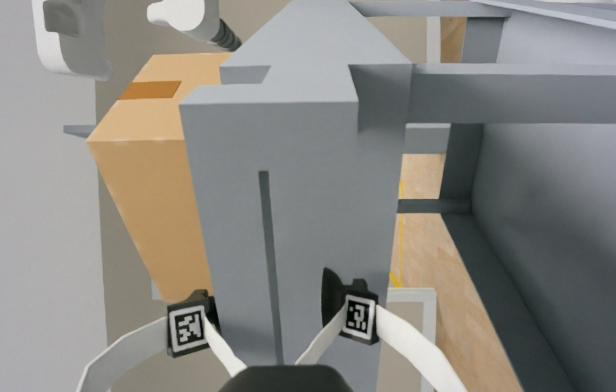

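Call:
move(
  blocking=false,
  r1={"joints":{"gripper_m":0.14}},
  cameras=[],
)

Call:
wait(
  seconds=1.2,
  cameras=[],
)

Call:
move(
  blocking=false,
  r1={"base":{"translate_m":-0.15}},
  cameras=[],
)

Call:
wait(
  seconds=2,
  cameras=[],
)

Call:
move(
  blocking=false,
  r1={"base":{"strafe_m":0.4},"joints":{"wrist_roll_rad":0,"wrist_pitch_rad":0,"gripper_m":-0.01,"lift_m":0.68}},
  cameras=[],
)

Call:
wait(
  seconds=1.5,
  cameras=[],
)

Call:
wait(
  seconds=2,
  cameras=["r1_wrist_camera","r1_head_camera"],
)

Scene clock: 574.63 s.
move: r1 moving
r1.base_odometry: x=-3.701 y=-1.717 heading=+0.857
r1.turned_by_wheels: +0.000
r1.turned_by_imu: +0.000
r1.base_tilt: forward=-1.6 right=+1.3
r1.lidar_m: 0.45 0.58 2.68 2.59 2.69 2.91 2.82 2.90 2.21 2.12 2.22 0.40
r1.base_status: not commanded
r1.joint_positions: lift_m=+0.640 arm_m=+0.000 wrist_yaw_rad=+0.003 wrist_pitch_rad=-0.013 wrist_roll_rad=+1.569 gripper_m=+0.035
r1.joint_status: gripper_m moving
r1.measured_speeds: all 0
r1.motor_effort: lift_m=+13(13) arm_m=+4(4) wheel_0=+7(7) wheel_1=-2(2) wheel_2=+3(3)
r1.servo_current: wrist_yaw_rad=46(59) wrist_pitch_rad=72(78) wrist_roll_rad=39(52) gripper_m=72(72)
r1.hand_pose: x=+0.4595 y=-0.0865 z=+0.8226 quat_wxyz=(+0.708, +0.706, -0.004, +0.006) (m; r1's base frame)
r1.wrist_depth_mm: - - 1537 - - - - / - 569 496 - 189 193 192 / - 430 134 - 196 198 - / - 469 158 216 216 - - / - - 165 233 240 842 - / - - 182 251 190 - - / - - - - 271 - -
r2: as last shown
r2.base_tilt: forward=-0.7 right=+0.0
r2.lidar_m: 1.52 0.53 2.04 3.18 0.53 0.47 0.46 2.63 1.70 1.53 1.58 1.65
r2.servo_current: wrist_yaw_rad=59(72) wrist_pitch_rad=39(46) wrist_roll_rad=46(59) gripper_m=98(104)
r2.wrist_depth_mm: - - 240 162 242 243 244 / - - 242 165 244 246 245 / - - 243 167 245 247 247 / - - 244 165 246 247 248 / - - 247 168 248 249 249 / - - 185 167 181 250 250 / - - 249 - 250 252 251
pictures: none
No camera images: "cameras" was empty.

Scene clock: 575.83 s.
earlier move: r1 moving
r1.base_odometry: x=-3.701 y=-1.717 heading=+0.857
r1.turned_by_wheels: +0.000
r1.turned_by_imu: +0.000
r1.base_tilt: forward=-1.5 right=+1.3
r1.lidar_m: 0.43 0.54 2.68 2.59 2.71 2.90 2.81 2.90 2.19 2.12 2.23 0.41
r1.base_status: not commanded
r1.joint_positions: lift_m=+0.640 arm_m=+0.000 wrist_yaw_rad=+0.003 wrist_pitch_rad=-0.001 wrist_roll_rad=+1.569 gripper_m=+0.137
r1.joint_status: gripper_m moving
r1.measured_speeds: all 0
r1.motor_effort: lift_m=+12(13) arm_m=+4(4) wheel_0=+5(7) wheel_1=-1(2) wheel_2=+3(3)
r1.servo_current: wrist_yaw_rad=39(72) wrist_pitch_rad=33(78) wrist_roll_rad=52(65) gripper_m=59(98)
r1.hand_pose: x=+0.4595 y=-0.0866 z=+0.8191 quat_wxyz=(+0.708, +0.706, +0.001, +0.002) (m; r1's base frame)
r1.wrist_depth_mm: - - - 473 - - - / - 539 186 - 196 197 - / - 421 134 - 202 203 - / - 449 - 215 917 - - / - 517 225 233 - - - / - 204 177 252 209 196 - / - - - 142 - 1983 -
r2.base_odometry: x=-3.203 y=+0.075 heading=-2.938
r2.turned_by_wheels: +0.000
r2.turned_by_imu: +0.000
r2.base_tilt: forward=-0.7 right=+0.0
r2.lidar_m: 1.51 0.55 2.03 3.20 0.53 0.45 0.46 2.63 1.69 1.52 1.57 1.67
r2.base_status: not commanded
r2.joint_positions: lift_m=+0.900 arm_m=+0.337 wrist_yaw_rad=+1.740 wrist_pitch_rad=+0.001 wrist_roll_rad=+0.000 gripper_m=-0.024
r2.joint_status: not commanded
r2.measured_speeds: all 0
r2.motor_effort: lift_m=+21(21) arm_m=-8(8) wheel_0=+13(14) wheel_1=+7(7) wheel_2=+2(3)
r2.servo_current: wrist_yaw_rad=72(72) wrist_pitch_rad=46(52) wrist_roll_rad=46(59) gripper_m=98(111)
r2.hand_pose: x=+0.5457 y=+0.2990 z=+1.0777 quat_wxyz=(+0.645, +0.000, +0.000, +0.764) (m; r2's base frame)
r2.wrist_depth_mm: - - 240 163 243 244 244 / - - 241 165 243 245 246 / - - 243 166 245 248 247 / - - 245 165 246 248 248 / - - 246 169 247 249 250 / - - 186 167 181 251 250 / - - 248 - 250 252 253
wait: 1.20 s; no rest
pictures: none
No camera images: "cameras" was empty.

Scene clock: 576.33 s.
earlier move: r1 done
move: r1 moving
r1.base_odometry: x=-3.722 y=-1.741 heading=+0.857
r1.turned_by_wheels: +0.000
r1.turned_by_imu: -0.001
r1.base_tilt: forward=-1.6 right=+1.2
r1.lidar_m: 0.47 0.59 2.68 2.58 2.71 2.86 2.79 2.90 2.19 2.11 2.23 0.46
r1.base_status: translate_m moving
r1.joint_positions: lift_m=+0.640 arm_m=+0.000 wrist_yaw_rad=+0.003 wrist_pitch_rad=+0.000 wrist_roll_rad=+1.569 gripper_m=+0.140
r1.joint_status: all done
r1.measured_speeds: translate_m=-0.120 strafe_m=+0.000 rotate_rad=-0.003 lift_m=+0.000 arm_m=+0.000 wrist_yaw_rad=+0.000 wrist_pitch_rad=+0.000 wrist_roll_rad=+0.000
r1.motor_effort: lift_m=+12(13) arm_m=+4(4) wheel_0=-7(7) wheel_1=-4(7) wheel_2=+8(9)
r1.servo_current: wrist_yaw_rad=46(59) wrist_pitch_rad=39(39) wrist_roll_rad=72(72) gripper_m=46(59)
r1.hand_pose: x=+0.4595 y=-0.0866 z=+0.8188 quat_wxyz=(+0.708, +0.706, +0.001, +0.001) (m; r1's base frame)
r1.wrist_depth_mm: - - - - - - - / - 591 512 221 222 221 222 / - 452 162 222 227 226 - / - 473 173 244 - - - / - 539 206 256 - - - / - 211 183 282 211 194 - / - - - 143 - - -
r2: as last shown
r2.lidar_m: 1.51 0.55 2.02 3.19 0.55 0.45 0.48 2.61 1.70 1.56 1.58 1.67
r2.servo_current: wrist_yaw_rad=59(72) wrist_pitch_rad=46(46) wrist_roll_rad=46(52) gripper_m=98(104)
r2.wrist_depth_mm: - - 240 162 243 244 245 / - - 241 165 244 245 247 / - - 244 167 246 246 247 / - - 244 165 247 247 248 / - - 247 168 248 249 250 / - - 186 167 182 250 252 / - - 247 - 250 252 252
pictures: none
No camera images: "cameras" was empty.

Scene clock: 577.67 s.
earlier move: r1 done
r1.base_odometry: x=-3.799 y=-1.831 heading=+0.857
r1.turned_by_wheels: +0.000
r1.turned_by_imu: +0.000
r1.base_tilt: forward=-1.6 right=+1.3
r1.lidar_m: 0.53 0.70 2.69 2.60 2.71 2.75 2.67 2.86 2.19 2.12 2.21 0.53
r1.base_status: done
r1.joint_positions: lift_m=+0.640 arm_m=+0.000 wrist_yaw_rad=+0.003 wrist_pitch_rad=+0.000 wrist_roll_rad=+1.569 gripper_m=+0.140
r1.joint_status: all done
r1.measured_speeds: all 0
r1.motor_effort: lift_m=+12(13) arm_m=+4(4) wheel_0=-2(8) wheel_1=-2(8) wheel_2=-1(10)
r1.servo_current: wrist_yaw_rad=33(72) wrist_pitch_rad=39(52) wrist_roll_rad=65(72) gripper_m=39(59)
r1.hand_pose: x=+0.4595 y=-0.0867 z=+0.8188 quat_wxyz=(+0.708, +0.706, +0.001, +0.001) (m; r1's base frame)
r1.wrist_depth_mm: - 1160 - - - 1182 1138 / - - 1366 647 - - - / - - 585 347 353 351 351 / - 621 580 366 - - - / - - 661 397 - - - / - 210 741 421 - 195 452 / - - - 143 - - 496
r2.base_odometry: x=-3.203 y=+0.075 heading=-2.938
r2.turned_by_wheels: +0.000
r2.turned_by_imu: +0.000
r2.base_tilt: forward=-0.7 right=+0.0
r2.lidar_m: 1.50 0.55 2.03 3.21 0.52 0.45 0.44 2.59 1.71 1.53 1.57 1.63
r2.base_status: not commanded
r2.joint_positions: lift_m=+0.900 arm_m=+0.337 wrist_yaw_rad=+1.740 wrist_pitch_rad=+0.001 wrist_roll_rad=+0.000 gripper_m=-0.024
r2.joint_status: not commanded
r2.measured_speeds: all 0
r2.motor_effort: lift_m=+21(21) arm_m=-8(8) wheel_0=+14(14) wheel_1=+7(7) wheel_2=+3(3)
r2.servo_current: wrist_yaw_rad=59(78) wrist_pitch_rad=39(46) wrist_roll_rad=46(59) gripper_m=98(111)
r2.hand_pose: x=+0.5457 y=+0.2990 z=+1.0777 quat_wxyz=(+0.645, +0.000, +0.000, +0.764) (m; r2's base frame)
r2.wrist_depth_mm: - - 241 162 242 244 245 / - - 242 165 245 245 246 / - - 244 167 245 246 248 / - - 245 165 245 247 249 / - - 247 168 248 248 250 / - - 185 167 181 250 251 / - - 248 - 249 251 252
wait: 1.33 of 2 s (r1 has come to rest)
pictures: none
No camera images: "cameras" was empty.

Scene clock: 578.17 s.
move: r1 moving
r1.base_odometry: x=-3.827 y=-1.807 heading=+0.857
r1.turned_by_wheels: +0.000
r1.turned_by_imu: +0.000
r1.base_tilt: forward=-1.6 right=+1.3
r1.lidar_m: 0.54 3.26 2.66 2.57 2.72 2.74 2.67 2.88 2.20 2.16 2.28 0.55
r1.base_status: strafe_m moving
r1.joint_positions: lift_m=+0.672 arm_m=+0.000 wrist_yaw_rad=+0.003 wrist_pitch_rad=+0.000 wrist_roll_rad=+0.989 gripper_m=+0.129
r1.joint_status: lift_m moving; wrist_pitch_rad moving; wrist_roll_rad moving; gripper_m moving
r1.measured_speeds: translate_m=+0.000 strafe_m=+0.141 rotate_rad=-0.002 lift_m=+0.073 arm_m=+0.000 wrist_yaw_rad=+0.000 wrist_pitch_rad=+0.000 wrist_roll_rad=-1.820
r1.motor_effort: lift_m=+25(27) arm_m=+4(4) wheel_0=-10(12) wheel_1=+10(10) wheel_2=+1(1)
r1.servo_current: wrist_yaw_rad=33(65) wrist_pitch_rad=39(59) wrist_roll_rad=85(104) gripper_m=98(98)
r1.hand_pose: x=+0.4595 y=-0.0867 z=+0.8501 quat_wxyz=(+0.880, +0.475, +0.001, +0.001) (m; r1's base frame)
r1.wrist_depth_mm: - - - - - - - / - - 597 676 842 - 1756 / - - 609 585 338 - 1182 / - - 683 615 357 351 - / - - - 349 1042 - 357 / - 211 - 424 946 195 - / - - - 147 820 - -
r2: as last shown
r2.lidar_m: 1.51 0.55 2.02 3.19 0.53 0.45 0.46 2.65 1.70 1.56 1.58 1.66
r2.motor_effort: lift_m=+20(21) arm_m=-8(8) wheel_0=+14(14) wheel_1=+7(7) wheel_2=+2(2)
r2.servo_current: wrist_yaw_rad=65(72) wrist_pitch_rad=39(46) wrist_roll_rad=39(59) gripper_m=98(104)
r2.wrist_depth_mm: - - 240 163 244 244 245 / - - 242 166 244 245 246 / - - 243 167 245 246 247 / - - 244 165 247 248 249 / - - 247 168 249 249 249 / - - 186 167 181 250 250 / - - 248 - 251 252 252
pictures: none
No camera images: "cameras" was empty.

Scene clock: 579.67 s.
earlier move: r1 moving
r1.base_odometry: x=-4.087 y=-1.582 heading=+0.857
r1.turned_by_wheels: +0.000
r1.turned_by_imu: +0.002
r1.base_tilt: forward=-1.6 right=+1.2
r1.lidar_m: 0.69 3.06 2.28 2.22 2.32 2.74 2.66 2.83 2.57 2.50 0.76 0.70
r1.base_status: strafe_m moving
r1.joint_positions: lift_m=+0.680 arm_m=+0.000 wrist_yaw_rad=+0.003 wrist_pitch_rad=+0.000 wrist_roll_rad=+0.002 gripper_m=-0.007
r1.joint_status: gripper_m moving; the others done
r1.measured_speeds: translate_m=+0.000 strafe_m=+0.111 rotate_rad=+0.000 lift_m=+0.000 arm_m=+0.000 wrist_yaw_rad=+0.000 wrist_pitch_rad=+0.000 wrist_roll_rad=+0.000
r1.motor_effort: lift_m=+24(27) arm_m=+4(4) wheel_0=+0(12) wheel_1=+2(11) wheel_2=+0(1)
r1.servo_current: wrist_yaw_rad=39(65) wrist_pitch_rad=39(59) wrist_roll_rad=39(117) gripper_m=59(130)
r1.hand_pose: x=+0.4595 y=-0.0867 z=+0.8578 quat_wxyz=(+1.000, +0.001, +0.000, +0.001) (m; r1's base frame)
r1.wrist_depth_mm: - - - - - - - / - - - - - - 634 / - - - - - 691 615 / - - - - - 683 621 / - - - - - - - / - - - 202 535 - - / - - 181 181 143 - -
r2.base_odometry: x=-3.203 y=+0.075 heading=-2.938
r2.turned_by_wheels: +0.000
r2.turned_by_imu: +0.000
r2.base_tilt: forward=-0.6 right=+0.0
r2.lidar_m: 1.50 0.55 2.03 3.19 0.52 0.45 0.47 2.62 1.70 1.54 1.57 1.66
r2.base_status: not commanded
r2.joint_positions: lift_m=+0.900 arm_m=+0.337 wrist_yaw_rad=+1.740 wrist_pitch_rad=+0.001 wrist_roll_rad=+0.000 gripper_m=-0.024
r2.joint_status: not commanded
r2.measured_speeds: all 0
r2.motor_effort: lift_m=+21(21) arm_m=-8(8) wheel_0=+13(14) wheel_1=+7(7) wheel_2=+2(3)
r2.servo_current: wrist_yaw_rad=72(78) wrist_pitch_rad=46(46) wrist_roll_rad=52(59) gripper_m=104(111)
r2.hand_pose: x=+0.5457 y=+0.2990 z=+1.0777 quat_wxyz=(+0.645, +0.000, +0.000, +0.764) (m; r2's base frame)
r2.wrist_depth_mm: - - 241 163 243 244 245 / - - 243 166 244 245 246 / - - 244 167 246 246 247 / - - 245 164 246 248 248 / - - 245 168 247 249 251 / - - 186 167 182 250 251 / - - 248 - 250 250 252
wait: 1.50 s; no rest
pictures: none
No camera images: "cameras" was empty.

Scene clock: 580.33 s.
earlier move: r1 done
r1.base_odometry: x=-4.102 y=-1.569 heading=+0.857
r1.turned_by_wheels: +0.000
r1.turned_by_imu: +0.000
r1.base_tilt: forward=-1.6 right=+1.3
r1.lidar_m: 0.75 3.01 2.29 2.21 2.30 2.71 2.63 2.83 2.57 2.51 0.77 0.71
r1.base_status: done
r1.joint_positions: lift_m=+0.680 arm_m=+0.000 wrist_yaw_rad=+0.003 wrist_pitch_rad=+0.000 wrist_roll_rad=+0.002 gripper_m=-0.009
r1.joint_status: all done
r1.measured_speeds: all 0
r1.motor_effort: lift_m=+24(27) arm_m=+4(4) wheel_0=-2(12) wheel_1=-1(11) wheel_2=+0(2)
r1.servo_current: wrist_yaw_rad=46(65) wrist_pitch_rad=46(59) wrist_roll_rad=52(117) gripper_m=52(130)
r1.hand_pose: x=+0.4595 y=-0.0867 z=+0.8578 quat_wxyz=(+1.000, +0.001, +0.000, +0.001) (m; r1's base frame)
r1.wrist_depth_mm: - - - - - - - / - - - - - - - / - - - - - 691 634 / - - - - - 707 627 / - - - - - - - / - - - 195 530 - - / - - 181 180 153 - -
r2.base_odometry: x=-3.203 y=+0.075 heading=-2.938
r2.turned_by_wheels: +0.000
r2.turned_by_imu: +0.000
r2.base_tilt: forward=-0.6 right=+0.1
r2.lidar_m: 1.51 0.57 2.03 3.19 0.53 0.46 0.46 2.62 1.70 1.53 1.58 1.66
r2.base_status: not commanded
r2.joint_positions: lift_m=+0.900 arm_m=+0.337 wrist_yaw_rad=+1.740 wrist_pitch_rad=+0.001 wrist_roll_rad=+0.000 gripper_m=-0.024
r2.joint_status: not commanded
r2.measured_speeds: all 0
r2.motor_effort: lift_m=+20(21) arm_m=-7(8) wheel_0=+13(14) wheel_1=+7(7) wheel_2=+2(3)
r2.servo_current: wrist_yaw_rad=65(78) wrist_pitch_rad=39(46) wrist_roll_rad=46(59) gripper_m=104(111)
r2.hand_pose: x=+0.5457 y=+0.2990 z=+1.0777 quat_wxyz=(+0.645, +0.000, +0.000, +0.764) (m; r2's base frame)
r2.wrist_depth_mm: - - 241 163 242 243 245 / - - 242 165 243 245 246 / - - 244 167 245 246 247 / - - 245 165 247 248 248 / - - 247 168 249 249 249 / - - 186 167 182 250 252 / - - 249 - 250 253 253
wait: 0.67 of 2 s (r1 has come to rest)
pictures: r1_head_camera, r1_wrist_camera
Images, in order (width x height): r1_head_camera 420x560, r1_wrist_camera 616x392.

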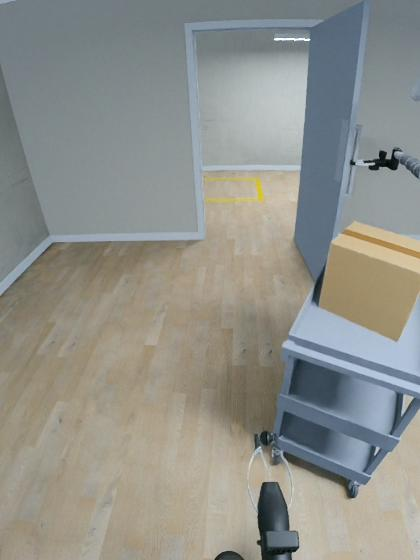

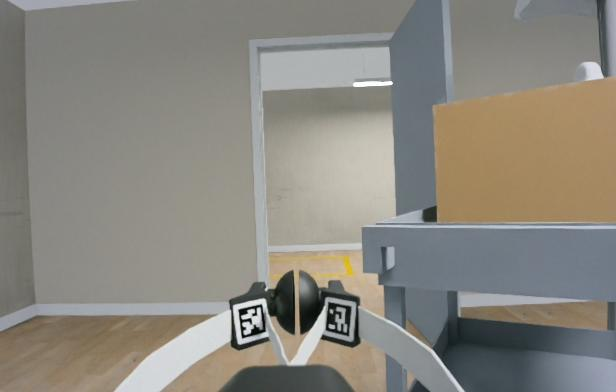

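Call:
move(
  blocking=false,
  r1={"base":{"translate_m":0.36}},
  cameras=[],
)

Call:
wait(
  seconds=3,
  cameras=["r1_wrist_camera"],
)

Call:
move(
  blocking=false,
  r1={"base":{"strafe_m":-0.27},"pace":"slow"},
  cameras=[],
)

Call:
wait(
  seconds=5,
  cameras=["r1_wrist_camera","r1_head_camera","r1_head_left_camera"],
)

Scene clock: 590.17 s.
move: r1 moving
r1.base_odometry: x=-4.081 y=-1.545 heading=+0.857
r1.turned_by_wheels: +0.000
r1.turned_by_imu: +0.000
r1.base_tilt: forward=-1.6 right=+1.3
r1.lidar_m: 0.69 3.01 2.28 2.19 2.31 2.74 2.68 2.85 2.60 2.51 0.72 0.67
r1.base_status: translate_m moving
r1.joint_positions: lift_m=+0.680 arm_m=+0.000 wrist_yaw_rad=+0.003 wrist_pitch_rad=+0.000 wrist_roll_rad=+0.002 gripper_m=-0.009
r1.joint_status: not commanded
r1.measured_speeds: translate_m=+0.122 strafe_m=+0.000 rotate_rad=-0.005 lift_m=+0.000 arm_m=+0.000 wrist_yaw_rad=+0.000 wrist_pitch_rad=+0.000 wrist_roll_rad=+0.000
r1.motor_effort: lift_m=+24(24) arm_m=+4(4) wheel_0=+6(9) wheel_1=+4(7) wheel_2=-9(10)
r1.servo_current: wrist_yaw_rad=39(59) wrist_pitch_rad=39(46) wrist_roll_rad=39(52) gripper_m=52(52)
r1.hand_pose: x=+0.4595 y=-0.0867 z=+0.8578 quat_wxyz=(+1.000, +0.001, +0.000, +0.001) (m; r1's base frame)
r1.wrist_depth_mm: - - - - - - - / - - - - - - 627 / - - - - - 683 609 / - - - - - 691 603 / - - - - 473 - - / - - - 195 504 1025 - / - - 181 180 152 - -
r2: as last shown
r2.base_tilt: forward=-0.7 right=+0.0
r2.lidar_m: 1.52 0.55 2.01 3.19 0.54 0.46 0.46 2.59 1.69 1.55 1.57 1.66
r2.motor_effort: lift_m=+21(21) arm_m=-8(8) wheel_0=+14(14) wheel_1=+7(7) wheel_2=+2(2)
r2.servo_current: wrist_yaw_rad=72(72) wrist_pitch_rad=39(46) wrist_roll_rad=39(52) gripper_m=98(104)
r2.wrist_depth_mm: - - 241 162 242 244 244 / - - 242 166 243 245 246 / - - 242 167 245 247 247 / - - 245 164 246 248 249 / - - 246 168 248 249 250 / - - 186 167 181 250 252 / - - 249 - 250 251 252
pictures: none
No camera images: "cameras" was empty.

Scene clock: 592.37 s.
earlier move: r1 done
r1.base_odometry: x=-3.866 y=-1.297 heading=+0.857
r1.turned_by_wheels: +0.001
r1.turned_by_imu: +0.001
r1.base_tilt: forward=-1.6 right=+1.3
r1.lidar_m: 2.77 2.92 2.27 2.18 2.33 3.08 3.03 3.22 2.62 2.54 0.43 0.38
r1.base_status: done
r1.joint_positions: lift_m=+0.680 arm_m=+0.000 wrist_yaw_rad=+0.003 wrist_pitch_rad=+0.000 wrist_roll_rad=+0.002 gripper_m=-0.009
r1.joint_status: not commanded
r1.measured_speeds: all 0
r1.motor_effort: lift_m=+24(24) arm_m=+4(4) wheel_0=+3(10) wheel_1=+2(9) wheel_2=+2(10)
r1.servo_current: wrist_yaw_rad=39(78) wrist_pitch_rad=39(52) wrist_roll_rad=26(65) gripper_m=52(59)
r1.hand_pose: x=+0.4595 y=-0.0867 z=+0.8578 quat_wxyz=(+1.000, +0.001, +0.000, +0.001) (m; r1's base frame)
r1.wrist_depth_mm: - - - - - - - / - - - - - - 397 / - - - - - - 399 / - - - - - - 404 / - - - - - - 397 / - - - 193 - - - / - - 180 180 152 - -
r2.base_odometry: x=-3.203 y=+0.075 heading=-2.938
r2.turned_by_wheels: +0.000
r2.turned_by_imu: +0.000
r2.base_tilt: forward=-0.7 right=+0.0
r2.lidar_m: 1.51 0.54 2.03 3.19 0.53 0.44 0.47 2.56 1.71 1.55 1.57 1.68
r2.base_status: not commanded
r2.joint_positions: lift_m=+0.900 arm_m=+0.337 wrist_yaw_rad=+1.740 wrist_pitch_rad=+0.001 wrist_roll_rad=+0.000 gripper_m=-0.024
r2.joint_status: not commanded
r2.measured_speeds: all 0
r2.motor_effort: lift_m=+20(21) arm_m=-8(8) wheel_0=+14(14) wheel_1=+7(8) wheel_2=+2(3)
r2.servo_current: wrist_yaw_rad=52(72) wrist_pitch_rad=46(46) wrist_roll_rad=46(65) gripper_m=104(111)
r2.hand_pose: x=+0.5457 y=+0.2990 z=+1.0777 quat_wxyz=(+0.645, +0.000, +0.000, +0.764) (m; r2's base frame)
r2.wrist_depth_mm: - - 241 163 243 244 245 / - - 242 165 244 245 246 / - - 243 166 245 246 246 / - - 245 165 247 246 248 / - - 246 168 247 249 250 / - - 186 167 182 250 251 / - - 249 - 250 251 252
wait: 2.20 of 3 s (r1 has come to rest)
pictures: r1_wrist_camera
Images, in order (width x height): r1_wrist_camera 616x392.

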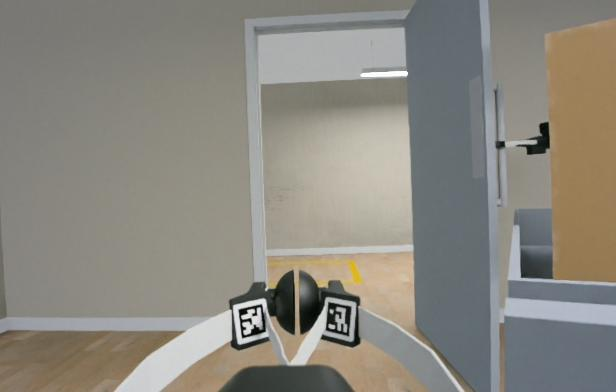

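Scene clock: 592.87 s.
move: r1 moving
r1.base_odometry: x=-3.855 y=-1.306 heading=+0.857
r1.turned_by_wheels: +0.000
r1.turned_by_imu: +0.000
r1.base_tilt: forward=-1.6 right=+1.2
r1.lidar_m: 2.76 2.89 2.26 2.22 2.33 3.10 3.03 3.21 2.59 2.52 0.42 0.38
r1.base_status: strafe_m moving
r1.joint_positions: lift_m=+0.680 arm_m=+0.000 wrist_yaw_rad=+0.003 wrist_pitch_rad=+0.000 wrist_roll_rad=+0.002 gripper_m=-0.009
r1.joint_status: not commanded
r1.measured_speeds: translate_m=+0.000 strafe_m=-0.056 rotate_rad=+0.003 lift_m=+0.000 arm_m=+0.000 wrist_yaw_rad=+0.000 wrist_pitch_rad=+0.000 wrist_roll_rad=+0.000
r1.motor_effort: lift_m=+24(24) arm_m=+4(4) wheel_0=+8(8) wheel_1=-5(7) wheel_2=-1(1)
r1.servo_current: wrist_yaw_rad=39(52) wrist_pitch_rad=46(52) wrist_roll_rad=39(65) gripper_m=46(52)
r1.hand_pose: x=+0.4595 y=-0.0867 z=+0.8578 quat_wxyz=(+1.000, +0.001, +0.000, +0.001) (m; r1's base frame)
r1.wrist_depth_mm: - - - - - - - / - - - - - - 392 / - - - - - 1618 394 / - - - - - 1618 394 / - - - - - - 397 / - - - 195 - - - / - - 180 181 152 - -
r2: as last shown
r2.base_tilt: forward=-0.6 right=+0.0
r2.lidar_m: 1.51 0.55 2.04 3.18 0.53 0.47 0.48 2.62 1.71 1.53 1.56 1.67
r2.motor_effort: lift_m=+21(21) arm_m=-8(8) wheel_0=+13(14) wheel_1=+7(7) wheel_2=+2(3)
r2.servo_current: wrist_yaw_rad=65(72) wrist_pitch_rad=46(46) wrist_roll_rad=39(52) gripper_m=98(111)
r2.wrist_depth_mm: - - 240 163 242 244 245 / - - 242 165 244 245 247 / - - 244 167 246 246 248 / - - 245 165 246 248 248 / - - 245 168 248 249 250 / - - 186 167 182 250 251 / - - 248 - 250 251 252
pictures: none
No camera images: "cameras" was empty.

Scene clock: 596.20 s.
earlier move: r1 done
r1.base_odometry: x=-3.662 y=-1.473 heading=+0.858
r1.turned_by_wheels: +0.001
r1.turned_by_imu: +0.001
r1.base_tilt: forward=-1.6 right=+1.3
r1.lidar_m: 0.53 2.90 2.54 2.43 2.56 3.09 3.05 3.09 2.35 2.28 0.47 0.41
r1.base_status: done
r1.joint_positions: lift_m=+0.680 arm_m=+0.000 wrist_yaw_rad=+0.005 wrist_pitch_rad=+0.000 wrist_roll_rad=+0.002 gripper_m=-0.010
r1.joint_status: not commanded
r1.measured_speeds: all 0
r1.motor_effort: lift_m=+24(24) arm_m=-4(4) wheel_0=+7(18) wheel_1=-2(8) wheel_2=+2(6)
r1.servo_current: wrist_yaw_rad=65(72) wrist_pitch_rad=46(52) wrist_roll_rad=33(65) gripper_m=52(52)
r1.hand_pose: x=+0.4597 y=-0.0860 z=+0.8577 quat_wxyz=(+1.000, +0.001, +0.000, +0.002) (m; r1's base frame)
r1.wrist_depth_mm: - - - - - - - / - - - - - 452 410 / - - - - - 455 410 / - - - - - 459 413 / - - - - 512 445 407 / - - - 201 - - - / - - 181 181 144 224 -
r2.base_odometry: x=-3.203 y=+0.075 heading=-2.938
r2.turned_by_wheels: +0.000
r2.turned_by_imu: +0.000
r2.base_tilt: forward=-0.7 right=+0.1
r2.lidar_m: 1.52 0.55 1.98 3.20 0.34 0.27 0.27 2.63 1.70 1.56 1.59 1.67
r2.base_status: not commanded
r2.joint_positions: lift_m=+0.900 arm_m=+0.337 wrist_yaw_rad=+1.740 wrist_pitch_rad=+0.001 wrist_roll_rad=+0.000 gripper_m=-0.024
r2.joint_status: not commanded
r2.measured_speeds: all 0
r2.motor_effort: lift_m=+21(21) arm_m=-8(8) wheel_0=+13(14) wheel_1=+7(7) wheel_2=+2(3)
r2.servo_current: wrist_yaw_rad=59(78) wrist_pitch_rad=46(46) wrist_roll_rad=52(65) gripper_m=104(111)
r2.hand_pose: x=+0.5457 y=+0.2990 z=+1.0777 quat_wxyz=(+0.645, +0.000, +0.000, +0.764) (m; r2's base frame)
r2.wrist_depth_mm: - - 240 163 243 244 246 / - - 243 166 245 245 246 / - - 243 167 245 246 247 / - - 244 165 247 247 249 / - - 246 168 248 249 249 / - - 186 167 181 250 251 / - - 249 - 251 251 252
wait: 3.33 of 5 s (r1 has come to rest)
pictures: r1_head_camera, r1_head_left_camera, r1_wrist_camera
Images, in order (width x height): r1_head_camera 420x560, r1_head_left_camera 420x672, r1_wrist_camera 616x392.

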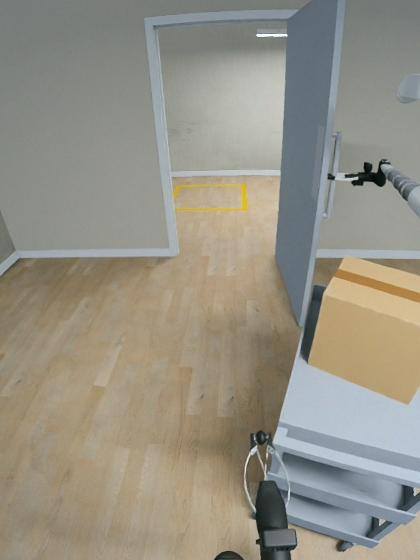

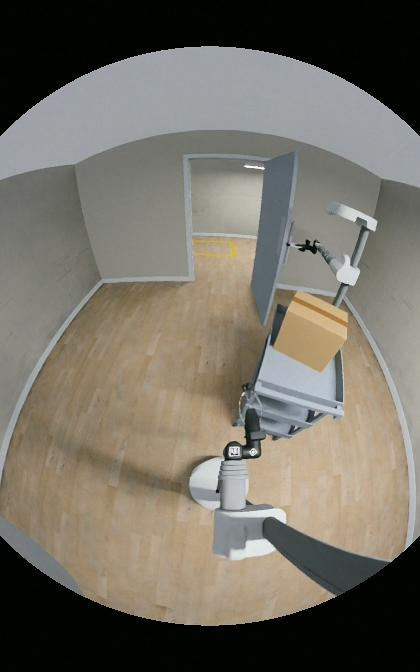

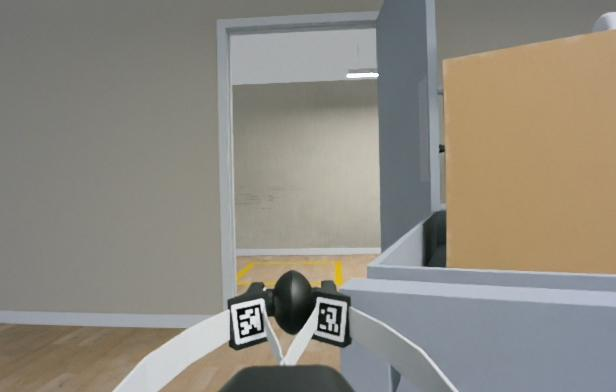

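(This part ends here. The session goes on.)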